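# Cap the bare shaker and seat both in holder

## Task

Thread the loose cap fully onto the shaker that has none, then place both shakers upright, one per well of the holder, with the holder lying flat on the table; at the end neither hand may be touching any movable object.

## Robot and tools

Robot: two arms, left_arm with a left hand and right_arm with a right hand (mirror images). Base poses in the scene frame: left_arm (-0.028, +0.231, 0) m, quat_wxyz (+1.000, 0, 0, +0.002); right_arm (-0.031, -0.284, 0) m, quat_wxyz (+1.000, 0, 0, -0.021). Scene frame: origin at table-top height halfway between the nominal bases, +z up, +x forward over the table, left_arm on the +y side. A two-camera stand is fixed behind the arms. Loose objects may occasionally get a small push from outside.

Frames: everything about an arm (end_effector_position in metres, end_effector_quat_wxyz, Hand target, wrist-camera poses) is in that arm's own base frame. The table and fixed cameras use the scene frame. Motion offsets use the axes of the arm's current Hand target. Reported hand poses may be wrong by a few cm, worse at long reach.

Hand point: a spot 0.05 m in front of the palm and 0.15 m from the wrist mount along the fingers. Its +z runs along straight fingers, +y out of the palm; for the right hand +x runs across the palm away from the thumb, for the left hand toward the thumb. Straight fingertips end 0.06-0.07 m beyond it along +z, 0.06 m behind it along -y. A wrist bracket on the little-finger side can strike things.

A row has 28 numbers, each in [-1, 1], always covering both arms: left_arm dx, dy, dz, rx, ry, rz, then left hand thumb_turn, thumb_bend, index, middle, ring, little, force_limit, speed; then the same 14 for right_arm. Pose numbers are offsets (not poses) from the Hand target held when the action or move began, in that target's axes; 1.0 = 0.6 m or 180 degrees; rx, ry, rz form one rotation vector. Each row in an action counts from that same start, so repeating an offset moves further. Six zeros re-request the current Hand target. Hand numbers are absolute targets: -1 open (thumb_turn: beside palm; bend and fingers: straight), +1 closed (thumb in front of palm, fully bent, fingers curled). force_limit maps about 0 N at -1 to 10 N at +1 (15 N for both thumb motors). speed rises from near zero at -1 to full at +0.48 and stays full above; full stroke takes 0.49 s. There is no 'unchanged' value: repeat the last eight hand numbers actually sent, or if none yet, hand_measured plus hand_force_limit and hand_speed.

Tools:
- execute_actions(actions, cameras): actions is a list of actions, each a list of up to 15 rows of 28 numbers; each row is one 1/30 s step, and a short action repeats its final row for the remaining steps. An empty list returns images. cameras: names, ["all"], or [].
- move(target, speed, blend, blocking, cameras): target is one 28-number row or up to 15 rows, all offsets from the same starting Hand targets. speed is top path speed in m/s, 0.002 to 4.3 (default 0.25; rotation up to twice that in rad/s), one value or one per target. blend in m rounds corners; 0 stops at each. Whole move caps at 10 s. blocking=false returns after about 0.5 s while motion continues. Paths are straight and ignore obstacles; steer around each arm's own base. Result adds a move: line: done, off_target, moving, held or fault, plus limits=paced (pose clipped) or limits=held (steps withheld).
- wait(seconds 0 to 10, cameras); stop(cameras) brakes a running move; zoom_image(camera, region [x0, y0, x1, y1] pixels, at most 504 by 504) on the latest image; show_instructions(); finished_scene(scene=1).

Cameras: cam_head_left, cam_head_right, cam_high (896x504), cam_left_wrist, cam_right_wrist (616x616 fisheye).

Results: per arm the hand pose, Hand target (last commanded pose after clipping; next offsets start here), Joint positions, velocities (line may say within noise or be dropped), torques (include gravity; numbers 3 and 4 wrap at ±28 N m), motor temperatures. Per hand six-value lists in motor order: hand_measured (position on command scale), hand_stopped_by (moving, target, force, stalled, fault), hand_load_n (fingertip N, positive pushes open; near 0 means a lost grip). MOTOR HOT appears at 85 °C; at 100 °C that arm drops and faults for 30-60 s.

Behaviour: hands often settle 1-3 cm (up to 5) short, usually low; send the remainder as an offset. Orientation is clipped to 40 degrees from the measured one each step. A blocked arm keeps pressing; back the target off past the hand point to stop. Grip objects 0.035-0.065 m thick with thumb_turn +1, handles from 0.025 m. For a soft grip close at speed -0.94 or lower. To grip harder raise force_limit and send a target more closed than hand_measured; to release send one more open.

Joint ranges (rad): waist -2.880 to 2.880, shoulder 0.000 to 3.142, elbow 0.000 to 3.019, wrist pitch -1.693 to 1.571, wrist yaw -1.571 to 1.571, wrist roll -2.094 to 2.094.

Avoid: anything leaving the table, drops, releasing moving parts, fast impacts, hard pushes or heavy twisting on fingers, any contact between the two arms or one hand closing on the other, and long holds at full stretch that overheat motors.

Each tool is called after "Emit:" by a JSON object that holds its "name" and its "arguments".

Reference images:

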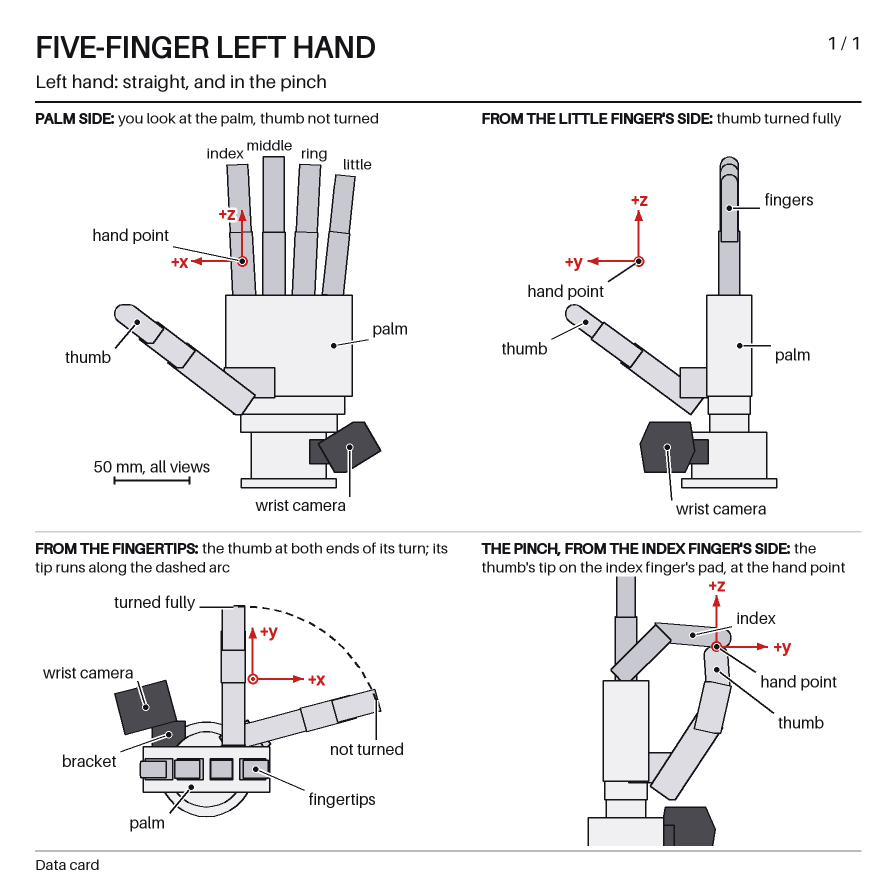

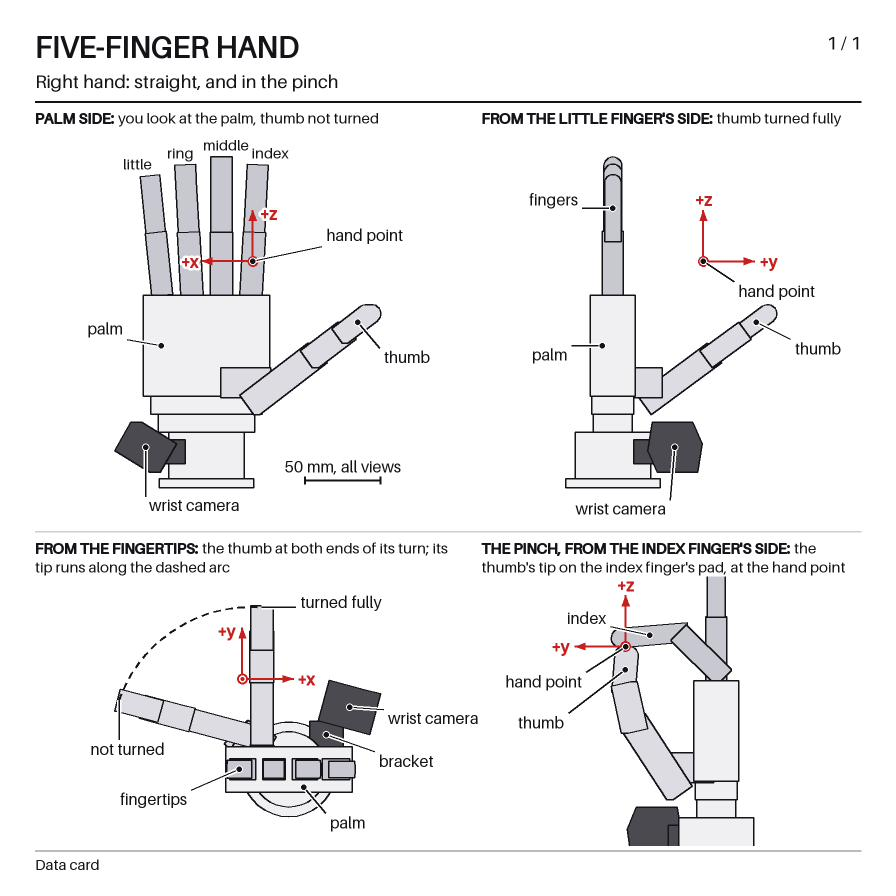

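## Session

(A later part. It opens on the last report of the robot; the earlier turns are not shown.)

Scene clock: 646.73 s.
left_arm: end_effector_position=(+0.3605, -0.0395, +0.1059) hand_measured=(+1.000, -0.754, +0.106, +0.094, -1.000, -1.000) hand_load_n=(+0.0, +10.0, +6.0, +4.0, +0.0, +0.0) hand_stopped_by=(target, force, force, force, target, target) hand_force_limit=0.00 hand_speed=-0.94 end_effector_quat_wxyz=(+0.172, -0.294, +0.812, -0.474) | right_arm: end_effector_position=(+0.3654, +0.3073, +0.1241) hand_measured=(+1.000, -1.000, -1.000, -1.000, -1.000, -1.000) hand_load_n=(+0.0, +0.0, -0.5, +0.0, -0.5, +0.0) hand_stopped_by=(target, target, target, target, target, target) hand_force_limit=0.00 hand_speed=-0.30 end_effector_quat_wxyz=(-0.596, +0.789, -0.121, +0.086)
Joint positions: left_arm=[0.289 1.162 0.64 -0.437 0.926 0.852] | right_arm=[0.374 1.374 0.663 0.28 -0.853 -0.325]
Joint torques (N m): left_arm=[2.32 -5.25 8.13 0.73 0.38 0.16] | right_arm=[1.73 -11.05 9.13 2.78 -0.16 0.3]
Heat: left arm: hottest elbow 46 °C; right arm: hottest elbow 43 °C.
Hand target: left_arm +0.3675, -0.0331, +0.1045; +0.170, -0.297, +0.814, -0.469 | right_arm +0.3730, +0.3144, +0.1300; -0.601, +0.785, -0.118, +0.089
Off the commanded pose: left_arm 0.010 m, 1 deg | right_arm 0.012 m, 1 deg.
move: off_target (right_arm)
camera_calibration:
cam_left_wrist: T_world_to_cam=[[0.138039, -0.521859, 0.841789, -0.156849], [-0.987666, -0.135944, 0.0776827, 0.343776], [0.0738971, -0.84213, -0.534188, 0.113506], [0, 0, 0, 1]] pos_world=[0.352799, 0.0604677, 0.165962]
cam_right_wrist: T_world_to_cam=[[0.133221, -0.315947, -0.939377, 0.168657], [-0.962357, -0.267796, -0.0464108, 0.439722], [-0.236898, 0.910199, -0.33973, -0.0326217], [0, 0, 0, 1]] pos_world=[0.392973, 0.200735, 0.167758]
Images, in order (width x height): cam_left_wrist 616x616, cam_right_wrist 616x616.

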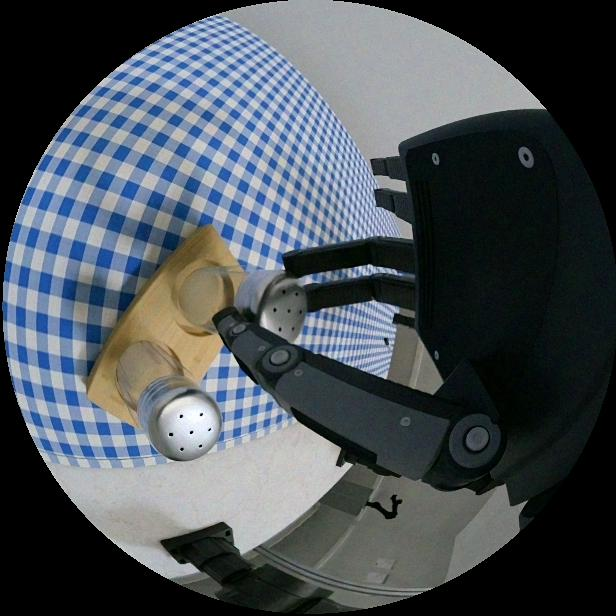

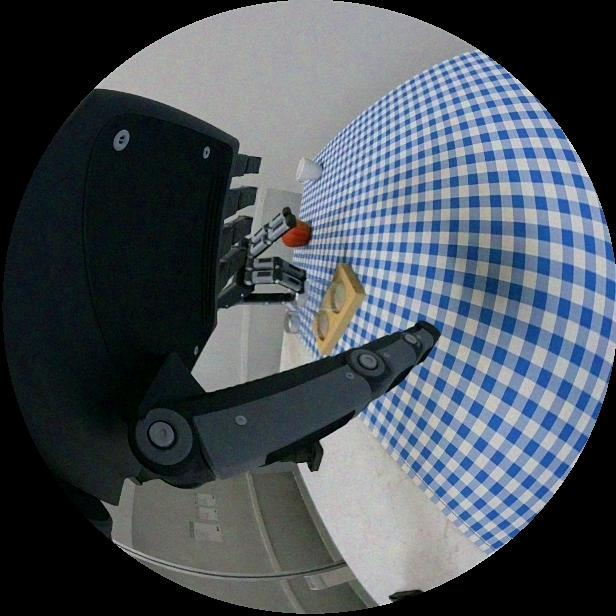

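Emit:
{"name": "move", "arguments": {"target": [[0,0,0,0,0,0,1,-1,-0.4,-0.4,-1,-1,0,-0.8,0,0,0,0,0,0,1,-1,-1,-1,-1,-1,0,-0.3],[0,-0.0875,-0.0505,0,0,0,1,-1,-0.4,-0.4,-1,-1,0,-0.8,0,0,0,0,0,0,1,-1,-1,-1,-1,-1,0,-0.3]], "speed": 0.12, "cameras": ["cam_left_wrist","cam_right_wrist"]}}

Emit:
{"name": "zoom_image", "arguments": {"camera": "cam_right_wrist", "region": [280, 272, 330, 336]}}

Emit:
{"name": "zoom_image", "arguments": {"camera": "cam_left_wrist", "region": [150, 220, 290, 360]}}

Scene clock: 651.87 s.
left_arm: end_effector_position=(+0.3514, -0.0415, +0.1415) hand_measured=(+1.000, -1.000, -0.400, -0.400, -1.000, -1.000) hand_load_n=(+0.0, +0.0, +0.0, +0.0, +0.0, +0.0) hand_stopped_by=(target, target, target, target, target, target) hand_force_limit=0.00 hand_speed=-0.80 end_effector_quat_wxyz=(+0.142, -0.311, +0.814, -0.470) | right_arm: end_effector_position=(+0.3654, +0.3073, +0.1241) hand_measured=(+1.000, -1.000, -1.000, -1.000, -1.000, -1.000) hand_load_n=(+0.0, +0.0, +0.0, +0.0, +0.0, +0.0) hand_stopped_by=(target, target, target, target, target, target) hand_force_limit=0.00 hand_speed=-0.30 end_effector_quat_wxyz=(-0.596, +0.789, -0.121, +0.086)
Joint positions: left_arm=[0.289 1.119 0.728 -0.643 0.923 0.858] | right_arm=[0.374 1.374 0.663 0.28 -0.853 -0.325]
Joint torques (N m): left_arm=[2.26 -8.06 10.15 0.85 0.56 0.12] | right_arm=[1.73 -11.05 9.14 2.8 -0.16 0.29]
Heat: left arm: hottest elbow 46 °C; right arm: hottest elbow 43 °C.
Hand target: left_arm +0.3676, -0.0332, +0.1651; +0.170, -0.297, +0.814, -0.469 | right_arm +0.3730, +0.3144, +0.1300; -0.601, +0.785, -0.118, +0.089
Off the commanded pose: left_arm 0.030 m, 4 deg | right_arm 0.012 m, 1 deg.
move: off_target (left_arm, right_arm)
camera_calibration:
cam_left_wrist: T_world_to_cam=[[0.195638, -0.509051, 0.838208, -0.205773], [-0.979985, -0.133563, 0.147614, 0.319205], [0.0368105, -0.850311, -0.524992, 0.142988], [0, 0, 0, 1]] pos_world=[0.34781, 0.0594698, 0.200429]
cam_right_wrist: T_world_to_cam=[[0.133221, -0.315947, -0.939377, 0.168657], [-0.962357, -0.267796, -0.0464108, 0.439722], [-0.236898, 0.910199, -0.33973, -0.0326217], [0, 0, 0, 1]] pos_world=[0.392973, 0.200735, 0.167758]
Images, in order (width x height): cam_left_wrist 616x616, cam_right_wrist 616x616.

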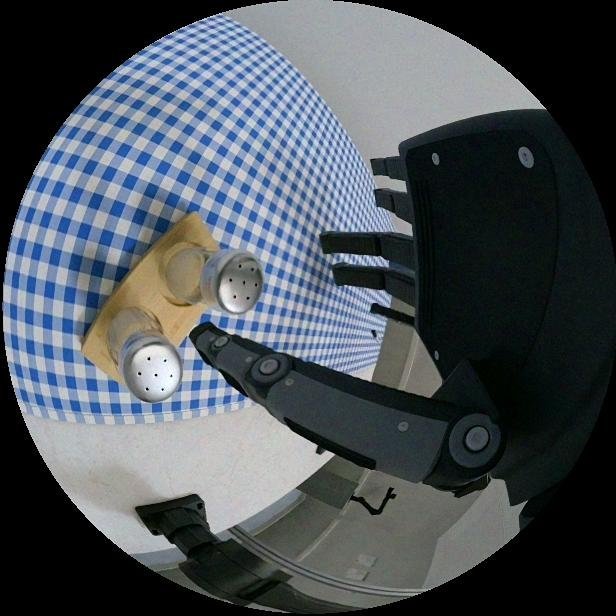

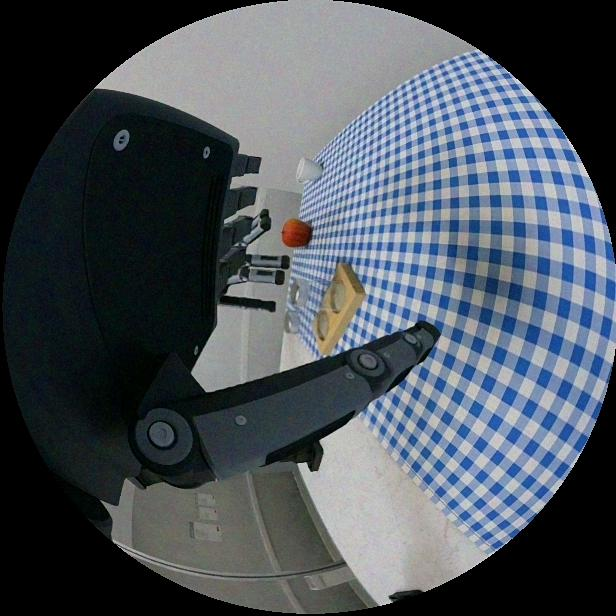

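Scaled by 7.875 from the camera's 616x616 image, which has a finer 880x880 frame.

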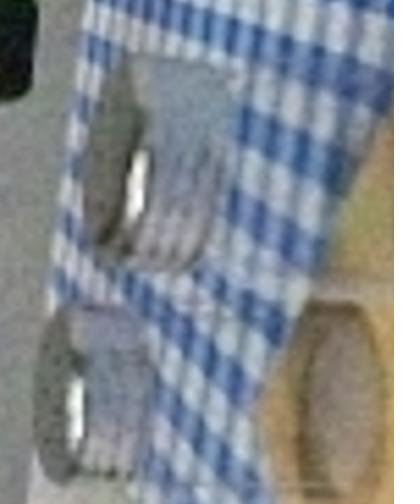

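Scaled by 3.600 from the camera's 616x616 image, which has a finer 880x880 frame.

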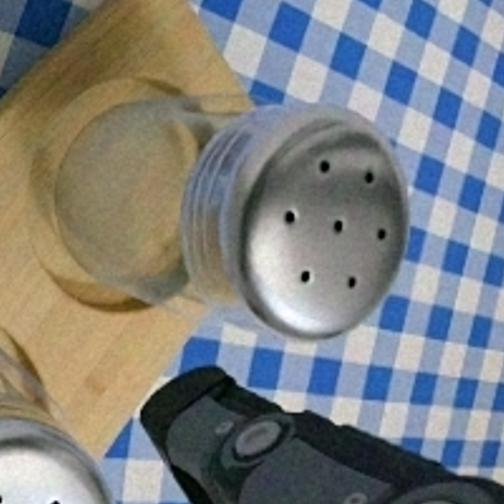

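Emit:
{"name": "zoom_image", "arguments": {"camera": "cam_right_wrist", "region": [286, 274, 316, 312]}}

Emit:
{"name": "zoom_image", "arguments": {"camera": "cam_left_wrist", "region": [190, 235, 270, 325]}}

Emit:
{"name": "zoom_image", "arguments": {"camera": "cam_left_wrist", "region": [100, 300, 190, 410]}}

Scaled by 13.263 from the camera's 616x616 image, which has a finer 880x880 frame.

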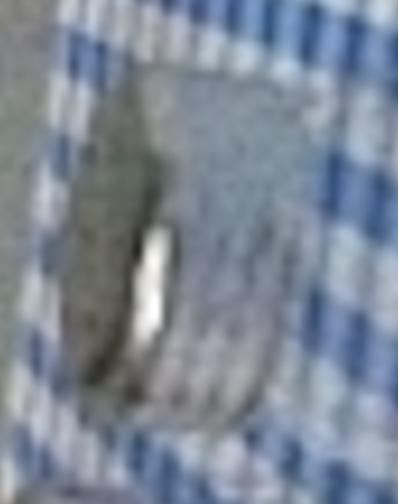

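Scaled by 5.600 from the camera's 616x616 image, which has a finer 880x880 frame.

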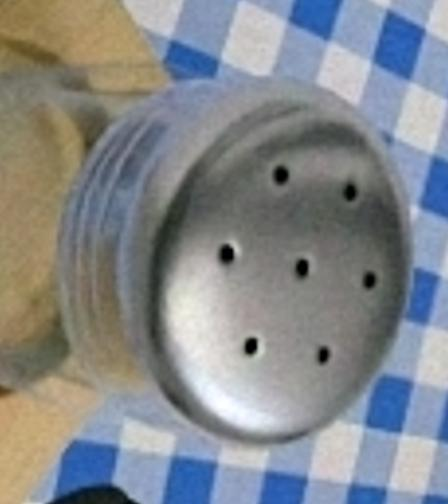

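Scaled by 4.582 from the camera's 616x616 image, which has a finer 880x880 frame.

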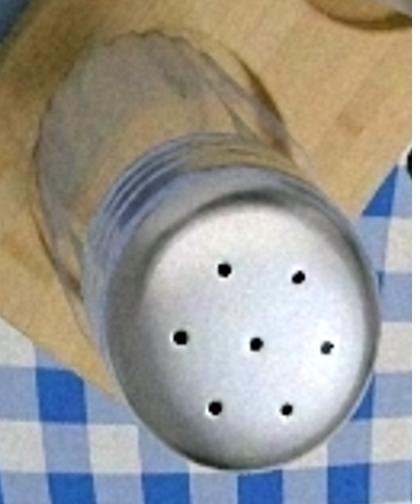

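Emit:
{"name": "move", "arguments": {"target": [[0.0990,0.0287,-0.0497,0,-0.3368,-0.1944,1,-1,-0.4,-0.4,-1,-1,0,-0.8,0,0,0,0,0,0,1,-1,-1,-1,-1,-1,0,-0.3],[0.0896,0.1115,0.0072,0.1452,-0.3796,-0.1017,1,-1,-0.4,-0.4,-1,-1,0,-0.8,0,0,0,0,0,0,1,-1,-1,-1,-1,-1,0,-0.3]], "speed": [0.2,0.15], "cameras": ["cam_left_wrist","cam_right_wrist"]}}

Scene clock: 723.23 s.
left_arm: end_effector_position=(+0.2991, -0.0381, +0.1002) hand_measured=(+1.000, -1.000, -0.400, -0.400, -1.000, -1.000) hand_load_n=(+0.0, +0.0, +0.0, +0.0, +0.0, +0.0) hand_stopped_by=(target, target, target, target, target, target) hand_force_limit=0.00 hand_speed=-0.80 end_effector_quat_wxyz=(-0.545, +0.615, -0.424, +0.379) | right_arm: end_effector_position=(+0.3654, +0.3073, +0.1241) hand_measured=(+1.000, -1.000, -1.000, -1.000, -1.000, -1.000) hand_load_n=(+0.0, +0.0, +0.0, +0.0, -0.5, +0.0) hand_stopped_by=(target, target, target, target, target, target) hand_force_limit=0.00 hand_speed=-0.30 end_effector_quat_wxyz=(-0.596, +0.789, -0.121, +0.086)
Joint positions: left_arm=[-0.574 0.52 0.028 0.297 -0.923 -0.16] | right_arm=[0.374 1.374 0.663 0.28 -0.853 -0.325]
Joint torques (N m): left_arm=[1.67 -1.32 7.87 0.95 -0.07 -0.11] | right_arm=[1.79 -11.11 9.16 2.81 -0.16 0.29]
Motor temperatures (°C): left_arm=[30 34 50 26 29 27] | right_arm=[36 31 43 30 28 28]
Heat: left arm: hottest elbow 50 °C; right arm: hottest elbow 43 °C.
Hand target: left_arm +0.3025, -0.0404, +0.1109; -0.544, +0.617, -0.413, +0.391 (not the last commanded pose) | right_arm +0.3730, +0.3144, +0.1300; -0.601, +0.785, -0.118, +0.089
Off the commanded pose: left_arm 0.012 m, 7 deg | right_arm 0.012 m, 1 deg.
move: held (left_arm; a check stopped the path), off_target (right_arm); path passed 1 of 2 targets; limits=held
pose unreachable (left arm): on one or more control steps of this call, first in action 0 (counted from 0), this arm could not follow its commanded pose, so it was not sent that pose on those steps. It may still have moved: this result reports where it is.
cause: moving toward the commanded pose would bring two parts of the arm too close to each other (joints 2 (shoulder) and 3 (elbow) lie between them).
camera_calibration:
cam_left_wrist: T_world_to_cam=[[0.196139, -0.16508, 0.966581, -0.159125], [-0.187564, -0.973843, -0.12826, 0.0332051], [0.96247, -0.156138, -0.221972, -0.154741], [0, 0, 0, 1]] pos_world=[0.186373, -0.0180928, 0.123718]
cam_right_wrist: T_world_to_cam=[[0.133221, -0.315947, -0.939377, 0.168657], [-0.962357, -0.267796, -0.0464108, 0.439722], [-0.236898, 0.910199, -0.33973, -0.0326217], [0, 0, 0, 1]] pos_world=[0.392973, 0.200735, 0.167758]
Images, in order (width x height): cam_left_wrist 616x616, cam_right_wrist 616x616.

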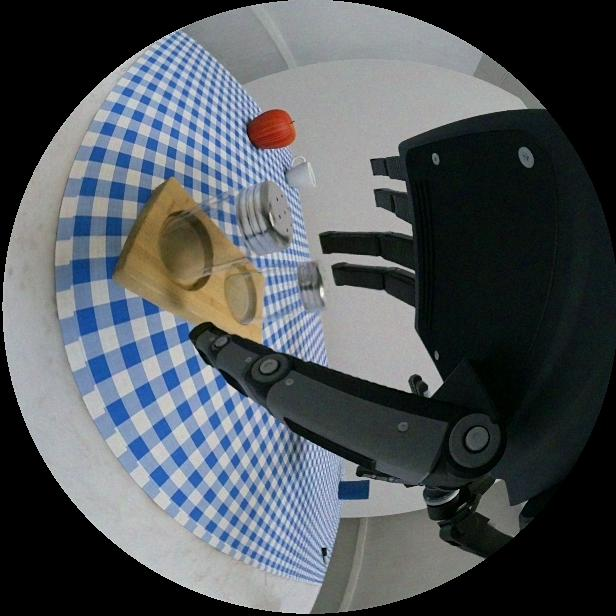

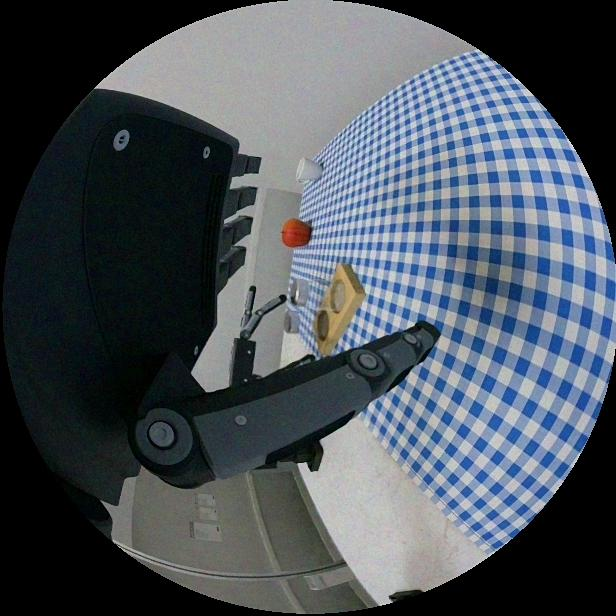

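Emit:
{"name": "zoom_image", "arguments": {"camera": "cam_left_wrist", "region": [150, 160, 310, 300]}}

Emit:
{"name": "zoom_image", "arguments": {"camera": "cam_left_wrist", "region": [225, 165, 305, 265]}}

Emit:
{"name": "zoom_image", "arguments": {"camera": "cam_left_wrist", "region": [270, 245, 340, 325]}}

Scaled by 3.150 from the camera's 616x616 image, which has a finer 880x880 frame.

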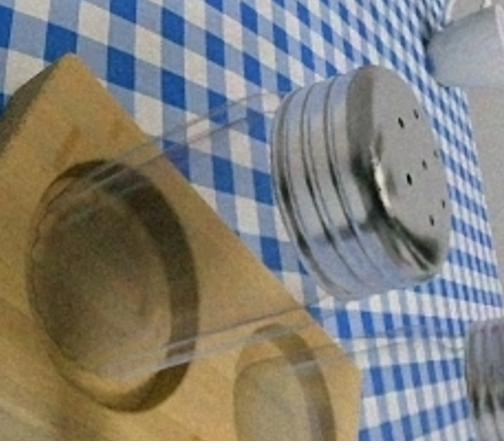

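Scaled by 5.040 from the camera's 616x616 image, which has a finer 880x880 frame.

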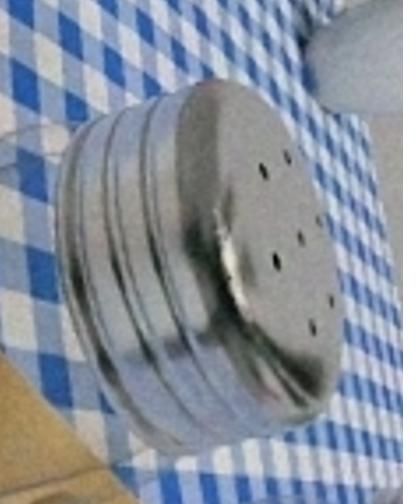

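Scaled by 6.300 from the camera's 616x616 image, which has a finer 880x880 frame.

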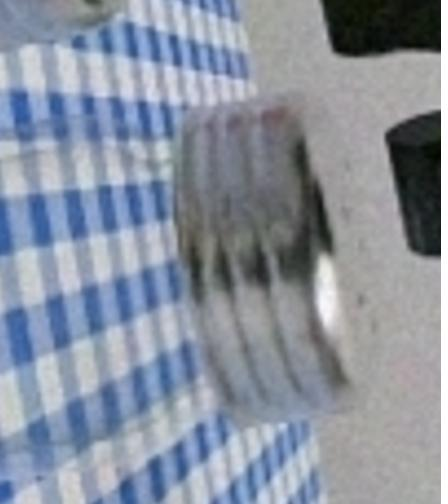

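Emit:
{"name": "zoom_image", "arguments": {"camera": "cam_left_wrist", "region": [220, 235, 340, 335]}}

Scaled by 4.200 from the camera's 616x616 image, which has a finer 880x880 frame.

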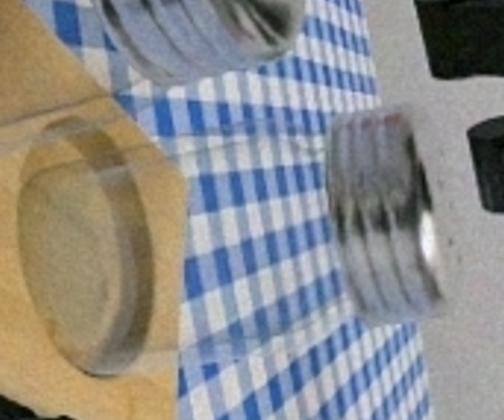

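Emit:
{"name": "zoom_image", "arguments": {"camera": "cam_left_wrist", "region": [262, 252, 322, 322]}}

Emit:
{"name": "zoom_image", "arguments": {"camera": "cam_left_wrist", "region": [195, 170, 275, 290]}}

Scaled by 7.200 from the camera's 616x616 image, which has a finer 880x880 frame.

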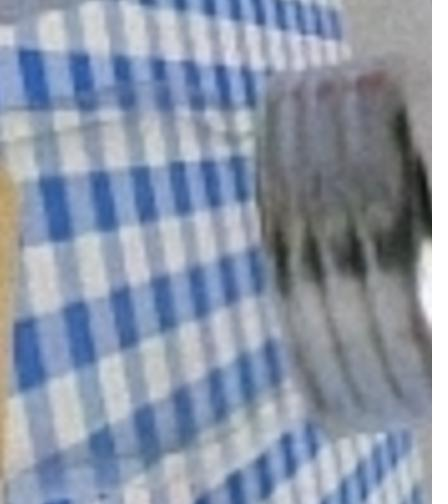

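Scaled by 4.200 from the camera's 616x616 image, which has a finer 880x880 frame.

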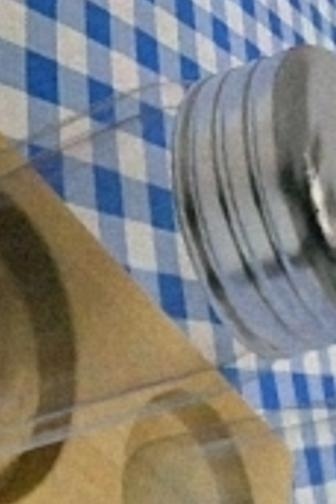

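Emit:
{"name": "move", "arguments": {"target": [[-0.0077,-0.1250,0.0050,0,0,0,1,-1,-0.4,-0.4,-1,-1,0,-0.8,0,0,0,0,0,0,1,-1,-1,-1,-1,-1,0,-0.3],[0.0107,-0.1022,0.1163,-0.1191,-0.2925,-0.0838,1,-1,-0.4,-0.4,-1,-1,0,-0.8,0,0,0,0,0,0,1,-1,-1,-1,-1,-1,0,-0.3],[0.0105,-0.0186,0.1270,-0.1288,-0.1594,-0.0400,1,-1,-0.4,-0.4,-1,-1,0,-0.8,0,0,0,0,0,0,1,-1,-1,-1,-1,-1,0,-0.3]], "speed": [0.15,0.2,0.08], "blend": [0.02,0,0], "cameras": ["cam_left_wrist","cam_right_wrist"]}}

Scene clock: 768.07 s.
left_arm: end_effector_position=(+0.3724, -0.0224, +0.1040) hand_measured=(+1.000, -1.000, -0.400, -0.400, -1.000, -1.000) hand_load_n=(+0.0, +0.0, +0.0, +0.0, -0.5, +0.0) hand_stopped_by=(target, target, target, target, target, target) hand_force_limit=0.00 hand_speed=-0.80 end_effector_quat_wxyz=(-0.469, +0.813, -0.307, +0.158) | right_arm: end_effector_position=(+0.3654, +0.3073, +0.1241) hand_measured=(+1.000, -1.000, -1.000, -1.000, -1.000, -1.000) hand_load_n=(+0.0, +0.0, +0.0, +0.0, +0.0, +0.0) hand_stopped_by=(target, target, target, target, target, target) hand_force_limit=0.00 hand_speed=-0.30 end_effector_quat_wxyz=(-0.596, +0.789, -0.121, +0.086)
Joint positions: left_arm=[-0.391 1.113 0.628 -0.629 -0.967 -0.996] | right_arm=[0.374 1.374 0.663 0.28 -0.853 -0.325]
Joint torques (N m): left_arm=[2.9 -8.18 6.58 1.31 -0.47 0.14] | right_arm=[1.67 -11.16 9.14 2.81 -0.16 0.3]
Heat: left arm: hottest elbow 48 °C; right arm: hottest elbow 44 °C.
Hand target: left_arm +0.3767, -0.0189, +0.1143; -0.470, +0.814, -0.297, +0.169 | right_arm +0.3730, +0.3144, +0.1300; -0.601, +0.785, -0.118, +0.089
Off the commanded pose: left_arm 0.012 m, 2 deg | right_arm 0.012 m, 1 deg.
move: off_target (left_arm, right_arm)
camera_calibration:
cam_left_wrist: T_world_to_cam=[[0.520848, 0.221866, 0.824314, -0.272121], [0.304211, -0.950479, 0.063606, -0.139836], [0.797605, 0.217636, -0.562549, -0.116788], [0, 0, 0, 1]] pos_world=[0.277424, -0.0471196, 0.167508]
cam_right_wrist: T_world_to_cam=[[0.133221, -0.315947, -0.939377, 0.168657], [-0.962357, -0.267796, -0.0464108, 0.439722], [-0.236898, 0.910199, -0.33973, -0.0326217], [0, 0, 0, 1]] pos_world=[0.392973, 0.200735, 0.167758]
Images, in order (width x height): cam_left_wrist 616x616, cam_right_wrist 616x616.

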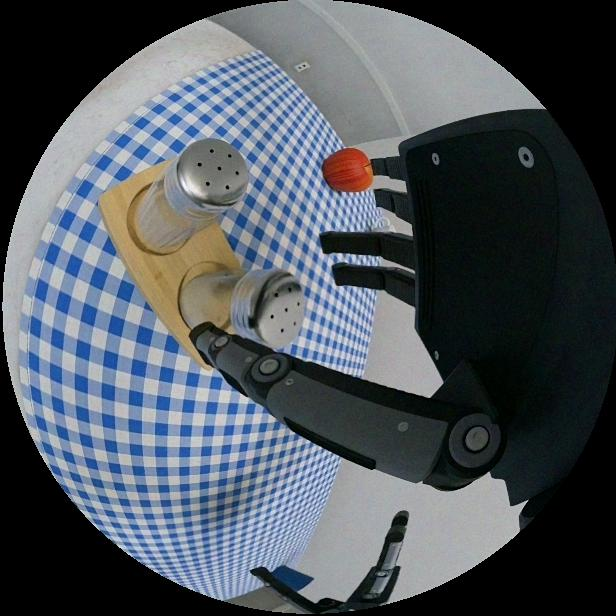

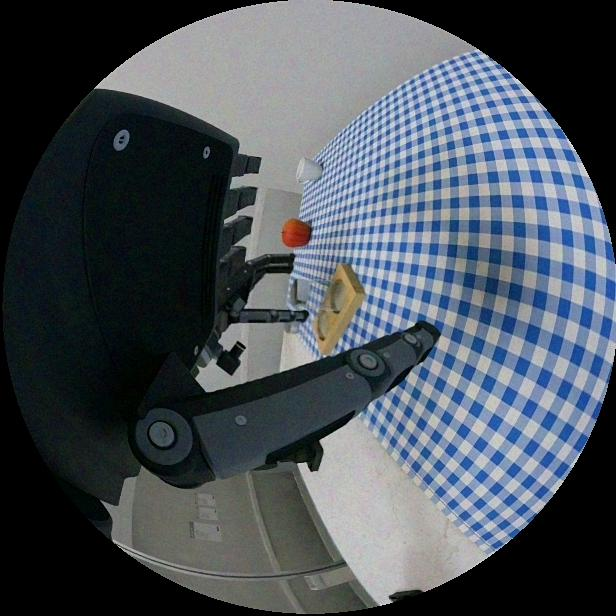

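Emit:
{"name": "zoom_image", "arguments": {"camera": "cam_left_wrist", "region": [170, 220, 350, 370]}}

Scaled by 2.800 from the camera's 616x616 image, which has a finer 880x880 frame.

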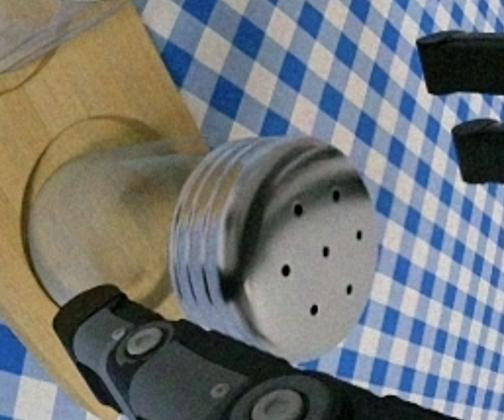

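Emit:
{"name": "move", "arguments": {"target": [[0,0,0,0,0,0,1,-0.7,0.4,0.4,-1,-1,0,-0.94,0,0,0,0,0,0,1,-1,-1,-1,-1,-1,0,-0.3]], "speed": 0.05, "cameras": ["cam_left_wrist"]}}

Emit:
{"name": "zoom_image", "arguments": {"camera": "cam_left_wrist", "region": [170, 220, 350, 370]}}

Scene clock: 801.97 s.
left_arm: end_effector_position=(+0.3723, -0.0223, +0.1040) hand_measured=(+1.000, -0.754, +0.106, +0.082, -1.000, -1.000) hand_load_n=(+1.0, +9.5, +6.0, +3.0, -0.5, +0.0) hand_stopped_by=(target, force, force, force, target, target) hand_force_limit=0.00 hand_speed=-0.94 end_effector_quat_wxyz=(-0.469, +0.813, -0.308, +0.158) | right_arm: end_effector_position=(+0.3654, +0.3073, +0.1241) hand_measured=(+1.000, -1.000, -1.000, -1.000, -1.000, -1.000) hand_load_n=(+0.0, +0.0, +0.0, +0.0, +0.0, -0.5) hand_stopped_by=(target, target, target, target, target, target) hand_force_limit=0.00 hand_speed=-0.30 end_effector_quat_wxyz=(-0.596, +0.789, -0.121, +0.086)
Joint positions: left_arm=[-0.39 1.113 0.628 -0.629 -0.965 -0.995] | right_arm=[0.374 1.374 0.663 0.28 -0.853 -0.325]
Joint torques (N m): left_arm=[2.61 -8.23 6.65 1.32 -0.5 0.13] | right_arm=[1.79 -11.22 9.14 2.8 -0.16 0.3]
Heat: left arm: hottest elbow 46 °C; right arm: hottest elbow 44 °C.
Hand target: left_arm +0.3767, -0.0189, +0.1142; -0.470, +0.814, -0.297, +0.169 | right_arm +0.3730, +0.3144, +0.1300; -0.601, +0.785, -0.118, +0.089
Off the commanded pose: left_arm 0.012 m, 2 deg | right_arm 0.012 m, 1 deg.
move: off_target (left_arm, right_arm)
camera_calibration:
cam_left_wrist: T_world_to_cam=[[0.522038, 0.221987, 0.823528, -0.272337], [0.303627, -0.950654, 0.0637836, -0.139616], [0.797049, 0.216748, -0.563679, -0.116507], [0, 0, 0, 1]] pos_world=[0.277424, -0.0470186, 0.16751]
Images, in order (width x height): cam_left_wrist 616x616.

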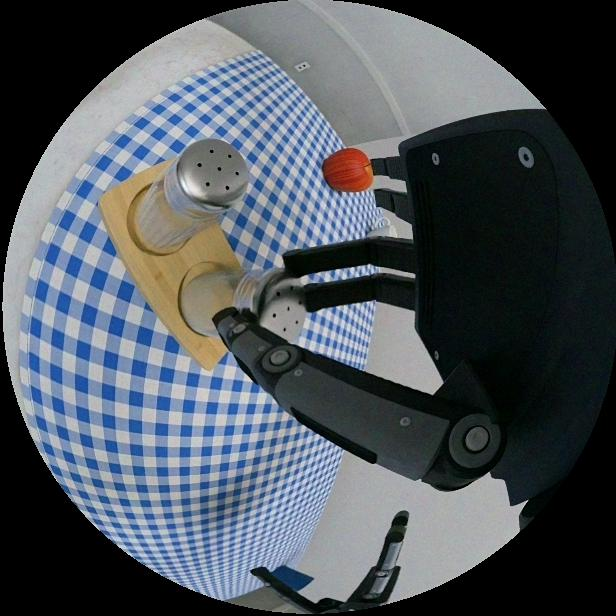

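Scaled by 2.800 from the camera's 616x616 image, which has a finer 880x880 frame.

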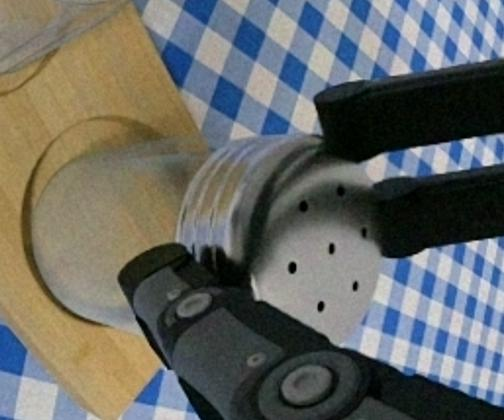

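Emit:
{"name": "move", "arguments": {"target": [[0.0026,0.0044,-0.0032,0,0.0962,0.0556,1,-0.7,0.4,0.4,-1,-1,0,-0.94,0,0,0,0,0,0,1,-1,-1,-1,-1,-1,0,-0.3],[0.0047,0.0105,-0.0090,0,0.1924,0.1111,1,-0.7,0.4,0.4,-1,-1,0,-0.94,0,0,0,0,0,0,1,-1,-1,-1,-1,-1,0,-0.3],[0.0097,0.0152,-0.0104,0,0.2887,0.1667,1,-0.7,0.4,0.4,-1,-1,0,-0.94,0,0,0,0,0,0,1,-1,-1,-1,-1,-1,0,-0.3],[0.0101,0.0189,-0.0152,0,0.3849,0.2222,1,-0.7,0.4,0.4,-1,-1,0,-0.94,0,0,0,0,0,0,1,-1,-1,-1,-1,-1,0,-0.3],[0.0036,0.0219,-0.0196,0,0.4811,0.2778,1,-0.7,0.4,0.4,-1,-1,0,-0.94,0,0,0,0,0,0,1,-1,-1,-1,-1,-1,0,-0.3]], "speed": 0.12, "blend": [0.002,0.002,0.002,0.002,0], "cameras": ["cam_left_wrist","cam_right_wrist"]}}

Emit:
{"name": "zoom_image", "arguments": {"camera": "cam_right_wrist", "region": [270, 250, 350, 330]}}

Emit:
{"name": "zoom_image", "arguments": {"camera": "cam_left_wrist", "region": [170, 220, 320, 370]}}

Scene clock: 813.73 s.
left_arm: end_effector_position=(+0.3579, -0.0404, +0.1057) hand_measured=(+1.000, -0.754, +0.106, +0.082, -1.000, -1.000) hand_load_n=(+0.0, +9.0, +6.0, +2.5, +0.0, +0.0) hand_stopped_by=(target, force, force, force, target, target) hand_force_limit=0.00 hand_speed=-0.94 end_effector_quat_wxyz=(+0.167, -0.296, +0.814, -0.471) | right_arm: end_effector_position=(+0.3654, +0.3073, +0.1241) hand_measured=(+1.000, -1.000, -1.000, -1.000, -1.000, -1.000) hand_load_n=(+0.5, +0.0, +0.0, +0.0, +0.0, +0.0) hand_stopped_by=(target, target, target, target, target, target) hand_force_limit=0.00 hand_speed=-0.30 end_effector_quat_wxyz=(-0.596, +0.789, -0.121, +0.086)
Joint positions: left_arm=[0.287 1.16 0.642 -0.455 0.922 0.855] | right_arm=[0.374 1.374 0.663 0.28 -0.853 -0.325]
Joint torques (N m): left_arm=[2.55 -5.48 8.51 0.58 0.53 0.16] | right_arm=[1.67 -11.05 9.16 2.8 -0.16 0.29]
Heat: left arm: hottest elbow 46 °C; right arm: hottest elbow 44 °C.
Hand target: left_arm +0.3675, -0.0330, +0.1086; +0.170, -0.297, +0.814, -0.469 | right_arm +0.3730, +0.3144, +0.1300; -0.601, +0.785, -0.118, +0.089
Off the commanded pose: left_arm 0.013 m, 0 deg | right_arm 0.012 m, 1 deg.
move: off_target (left_arm, right_arm)
camera_calibration:
cam_left_wrist: T_world_to_cam=[[0.147447, -0.523253, 0.839324, -0.159948], [-0.986866, -0.134456, 0.0895434, 0.339627], [0.0659984, -0.841503, -0.536206, 0.115859], [0, 0, 0, 1]] pos_world=[0.351103, 0.0594672, 0.165962]
cam_right_wrist: T_world_to_cam=[[0.133221, -0.315947, -0.939377, 0.168657], [-0.962357, -0.267796, -0.0464108, 0.439722], [-0.236898, 0.910199, -0.33973, -0.0326217], [0, 0, 0, 1]] pos_world=[0.392973, 0.200735, 0.167758]
Images, in order (width x height): cam_left_wrist 616x616, cam_right_wrist 616x616.

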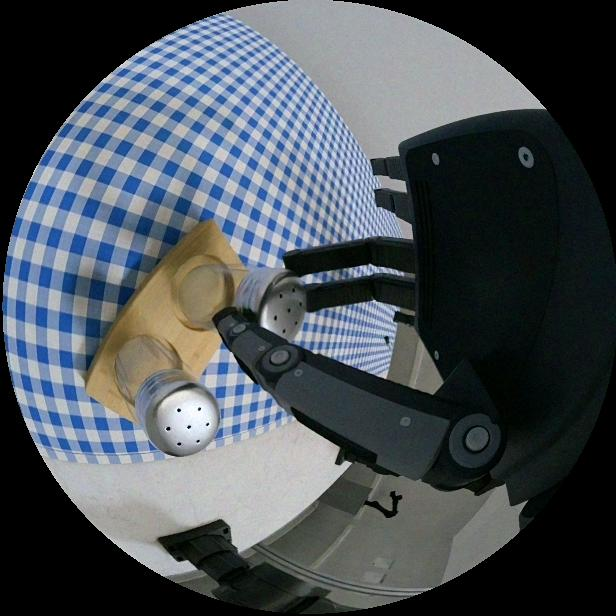

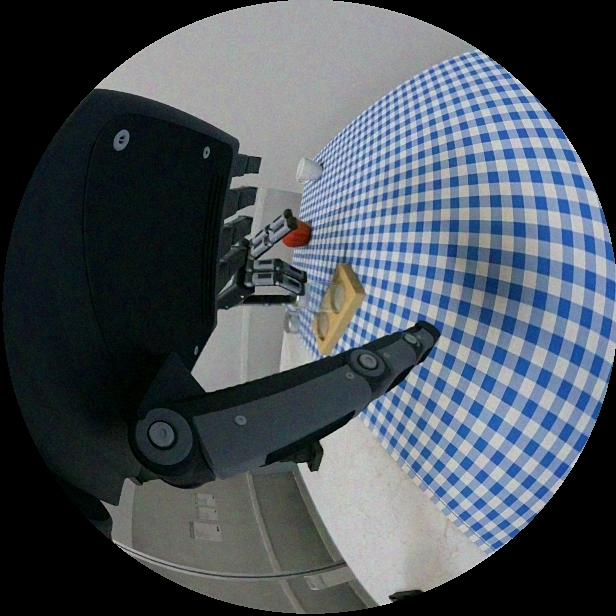

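Scaled by 6.300 from the camera's 616x616 image, which has a finer 880x880 frame.

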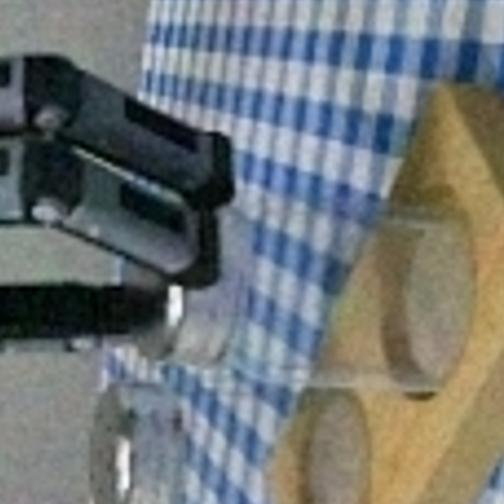

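Scaled by 3.360 from the camera's 616x616 image, which has a finer 880x880 frame.

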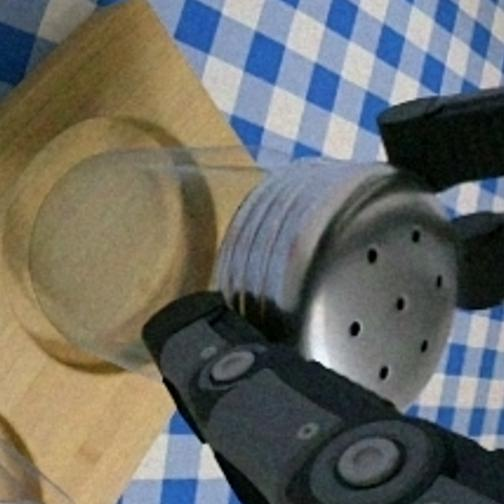

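Emit:
{"name": "move", "arguments": {"target": [[0,0,0,0,0,0,1,-1,-0.4,-0.4,-1,-1,0,-0.8,0,0,0,0,0,0,1,-1,-1,-1,-1,-1,0,-0.3],[0,-0.0875,-0.0505,0,0,0,1,-1,-0.4,-0.4,-1,-1,0,-0.8,0,0,0,0,0,0,1,-1,-1,-1,-1,-1,0,-0.3]], "speed": 0.12, "cameras": ["cam_right_wrist"]}}

Emit:
{"name": "zoom_image", "arguments": {"camera": "cam_right_wrist", "region": [280, 272, 330, 336]}}

Emit:
{"name": "zoom_image", "arguments": {"camera": "cam_right_wrist", "region": [270, 250, 350, 330]}}

Scene clock: 818.03 s.
left_arm: end_effector_position=(+0.3516, -0.0421, +0.1454) hand_measured=(+1.000, -1.000, -0.400, -0.400, -1.000, -1.000) hand_load_n=(+0.0, +0.0, +0.0, +0.0, +0.0, +0.0) hand_stopped_by=(target, target, target, target, target, target) hand_force_limit=0.00 hand_speed=-0.80 end_effector_quat_wxyz=(+0.141, -0.311, +0.815, -0.469) | right_arm: end_effector_position=(+0.3654, +0.3073, +0.1241) hand_measured=(+1.000, -1.000, -1.000, -1.000, -1.000, -1.000) hand_load_n=(+0.0, +0.0, +0.0, +0.0, +0.0, +0.0) hand_stopped_by=(target, target, target, target, target, target) hand_force_limit=0.00 hand_speed=-0.30 end_effector_quat_wxyz=(-0.596, +0.789, -0.121, +0.086)
Joint positions: left_arm=[0.287 1.116 0.738 -0.658 0.921 0.858] | right_arm=[0.374 1.374 0.663 0.28 -0.853 -0.325]
Joint torques (N m): left_arm=[2.2 -7.94 10.19 0.88 0.54 0.11] | right_arm=[1.67 -11.11 9.13 2.8 -0.16 0.29]
Heat: left arm: hottest elbow 46 °C; right arm: hottest elbow 44 °C.
Hand target: left_arm +0.3678, -0.0331, +0.1693; +0.170, -0.297, +0.814, -0.469 | right_arm +0.3730, +0.3144, +0.1300; -0.601, +0.785, -0.118, +0.089
Off the commanded pose: left_arm 0.030 m, 4 deg | right_arm 0.012 m, 1 deg.
move: off_target (left_arm, right_arm)
camera_calibration:
cam_right_wrist: T_world_to_cam=[[0.133221, -0.315947, -0.939377, 0.168657], [-0.962357, -0.267796, -0.0464108, 0.439722], [-0.236898, 0.910199, -0.33973, -0.0326217], [0, 0, 0, 1]] pos_world=[0.392973, 0.200735, 0.167758]
Images, in order (width x height): cam_right_wrist 616x616.

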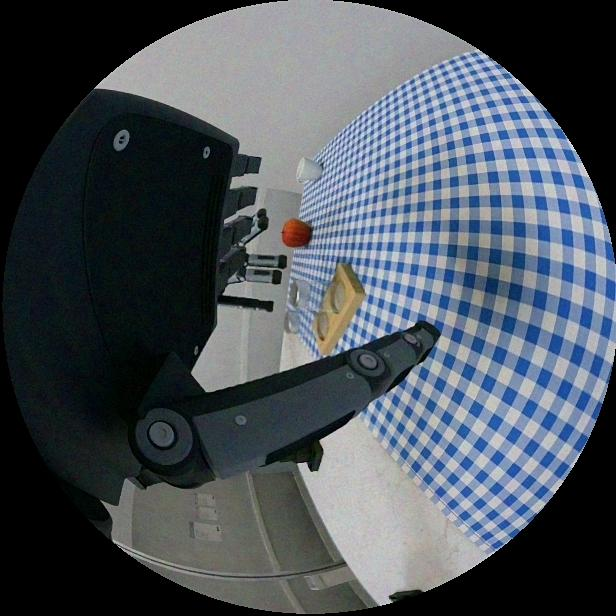

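Scaled by 7.875 from the camera's 616x616 image, which has a finer 880x880 frame.

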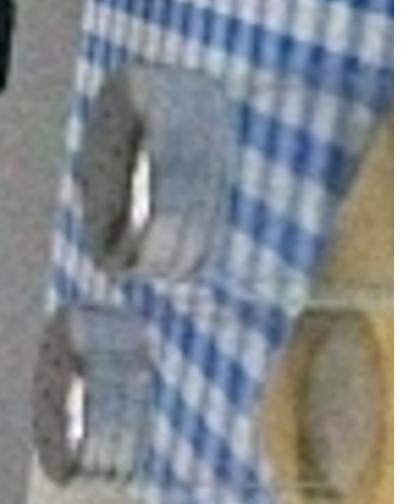

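Scaled by 6.300 from the camera's 616x616 image, which has a finer 880x880 frame.

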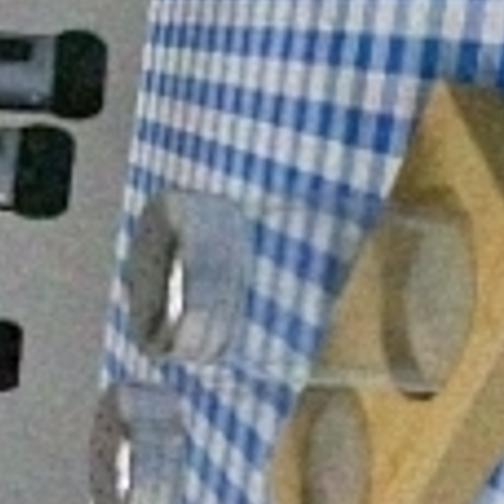

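Emit:
{"name": "move", "arguments": {"target": [[-0.0080,0.0102,0.0133,0,-0.2406,-0.1389,1,-1,-0.4,-0.4,-1,-1,0,-0.8,0,0,0,0,0,0,1,-1,-1,-1,-1,-1,0,-0.3],[-0.0088,0.0665,0.0466,0,-0.2406,-0.1389,1,-1,-0.4,-0.4,-1,-1,0,-0.8,0,0,0,0,0,0,1,-1,-1,-1,-1,-1,0,-0.3]], "speed": [0.15,0.1], "cameras": ["cam_left_wrist","cam_right_wrist"]}}

Scene clock: 848.67 s.
left_arm: end_effector_position=(+0.3686, -0.0274, +0.1175) hand_measured=(+1.000, -1.000, -0.400, -0.400, -1.000, -1.000) hand_load_n=(+0.0, +0.0, -0.5, +0.0, +0.0, +0.0) hand_stopped_by=(target, target, target, target, target, target) hand_force_limit=0.00 hand_speed=-0.80 end_effector_quat_wxyz=(-0.352, +0.616, -0.615, +0.345) | right_arm: end_effector_position=(+0.3654, +0.3073, +0.1241) hand_measured=(+1.000, -1.000, -1.000, -1.000, -1.000, -1.000) hand_load_n=(+0.0, +0.0, +0.0, +0.0, +0.0, +0.0) hand_stopped_by=(target, target, target, target, target, target) hand_force_limit=0.00 hand_speed=-0.30 end_effector_quat_wxyz=(-0.596, +0.789, -0.121, +0.086)
Joint positions: left_arm=[0.007 0.834 0.432 -0.138 -0.004 0.008] | right_arm=[0.374 1.374 0.663 0.28 -0.853 -0.325]
Joint torques (N m): left_arm=[0.32 -3.25 7.75 2.41 -0.11 -0.12] | right_arm=[1.79 -11.16 9.16 2.8 -0.16 0.29]
Heat: left arm: hottest elbow 50 °C; right arm: hottest elbow 44 °C.
Hand target: left_arm +0.3744, -0.0329, +0.1207; -0.353, +0.613, -0.613, +0.352 | right_arm +0.3730, +0.3144, +0.1300; -0.601, +0.785, -0.118, +0.089
Off the commanded pose: left_arm 0.009 m, 1 deg | right_arm 0.012 m, 1 deg.
move: off_target (right_arm)
camera_calibration:
cam_left_wrist: T_world_to_cam=[[0.511925, -0.231585, 0.827225, -0.289463], [-0.521214, -0.849201, 0.0848131, 0.160143], [0.682839, -0.474579, -0.555433, -0.0825981], [0, 0, 0, 1]] pos_world=[0.288053, 0.0297587, 0.179991]
cam_right_wrist: T_world_to_cam=[[0.133221, -0.315947, -0.939377, 0.168657], [-0.962357, -0.267796, -0.0464108, 0.439722], [-0.236898, 0.910199, -0.33973, -0.0326217], [0, 0, 0, 1]] pos_world=[0.392973, 0.200735, 0.167758]
Images, in order (width x height): cam_left_wrist 616x616, cam_right_wrist 616x616.

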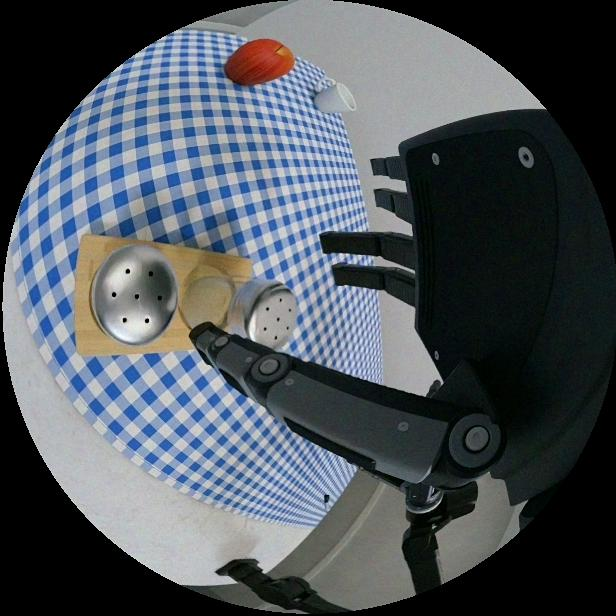

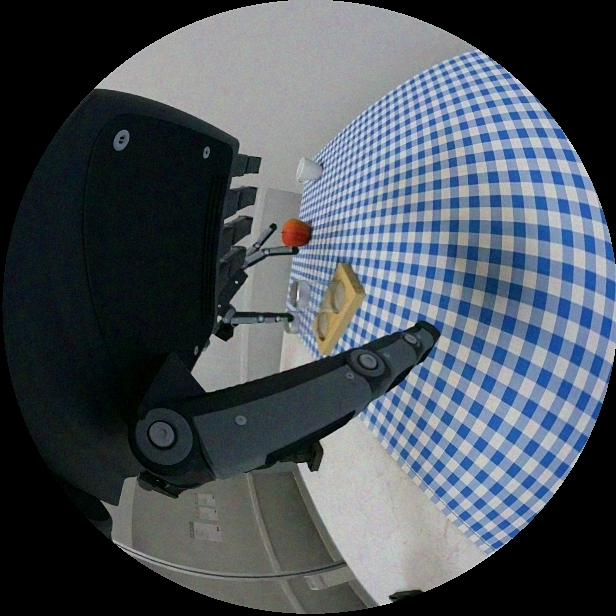

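Emit:
{"name": "zoom_image", "arguments": {"camera": "cam_left_wrist", "region": [170, 240, 320, 370]}}

Scaled by 3.360 from the camera's 616x616 image, which has a finer 880x880 frame.

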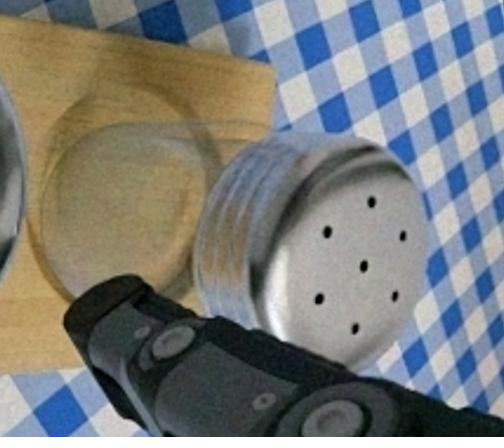

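Emit:
{"name": "zoom_image", "arguments": {"camera": "cam_right_wrist", "region": [285, 262, 345, 322]}}

Emit:
{"name": "zoom_image", "arguments": {"camera": "cam_left_wrist", "region": [170, 260, 250, 340]}}

Scaled by 8.400 from the camera's 616x616 image, which has a finer 880x880 frame.

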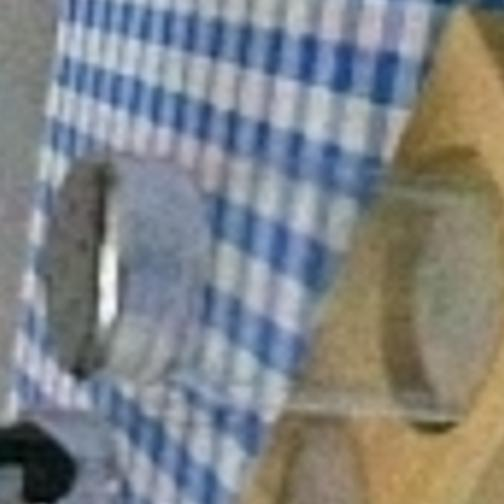

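Scaled by 6.300 from the camera's 616x616 image, which has a finer 880x880 frame.

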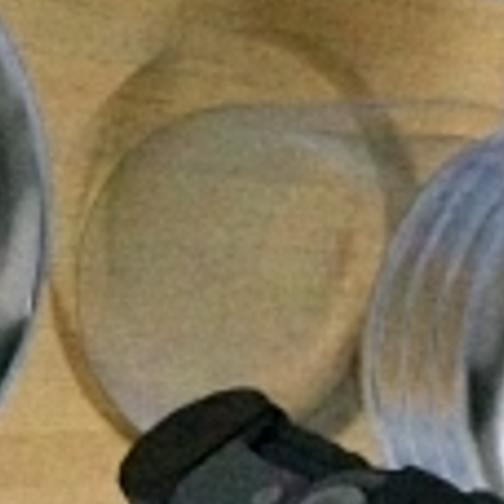

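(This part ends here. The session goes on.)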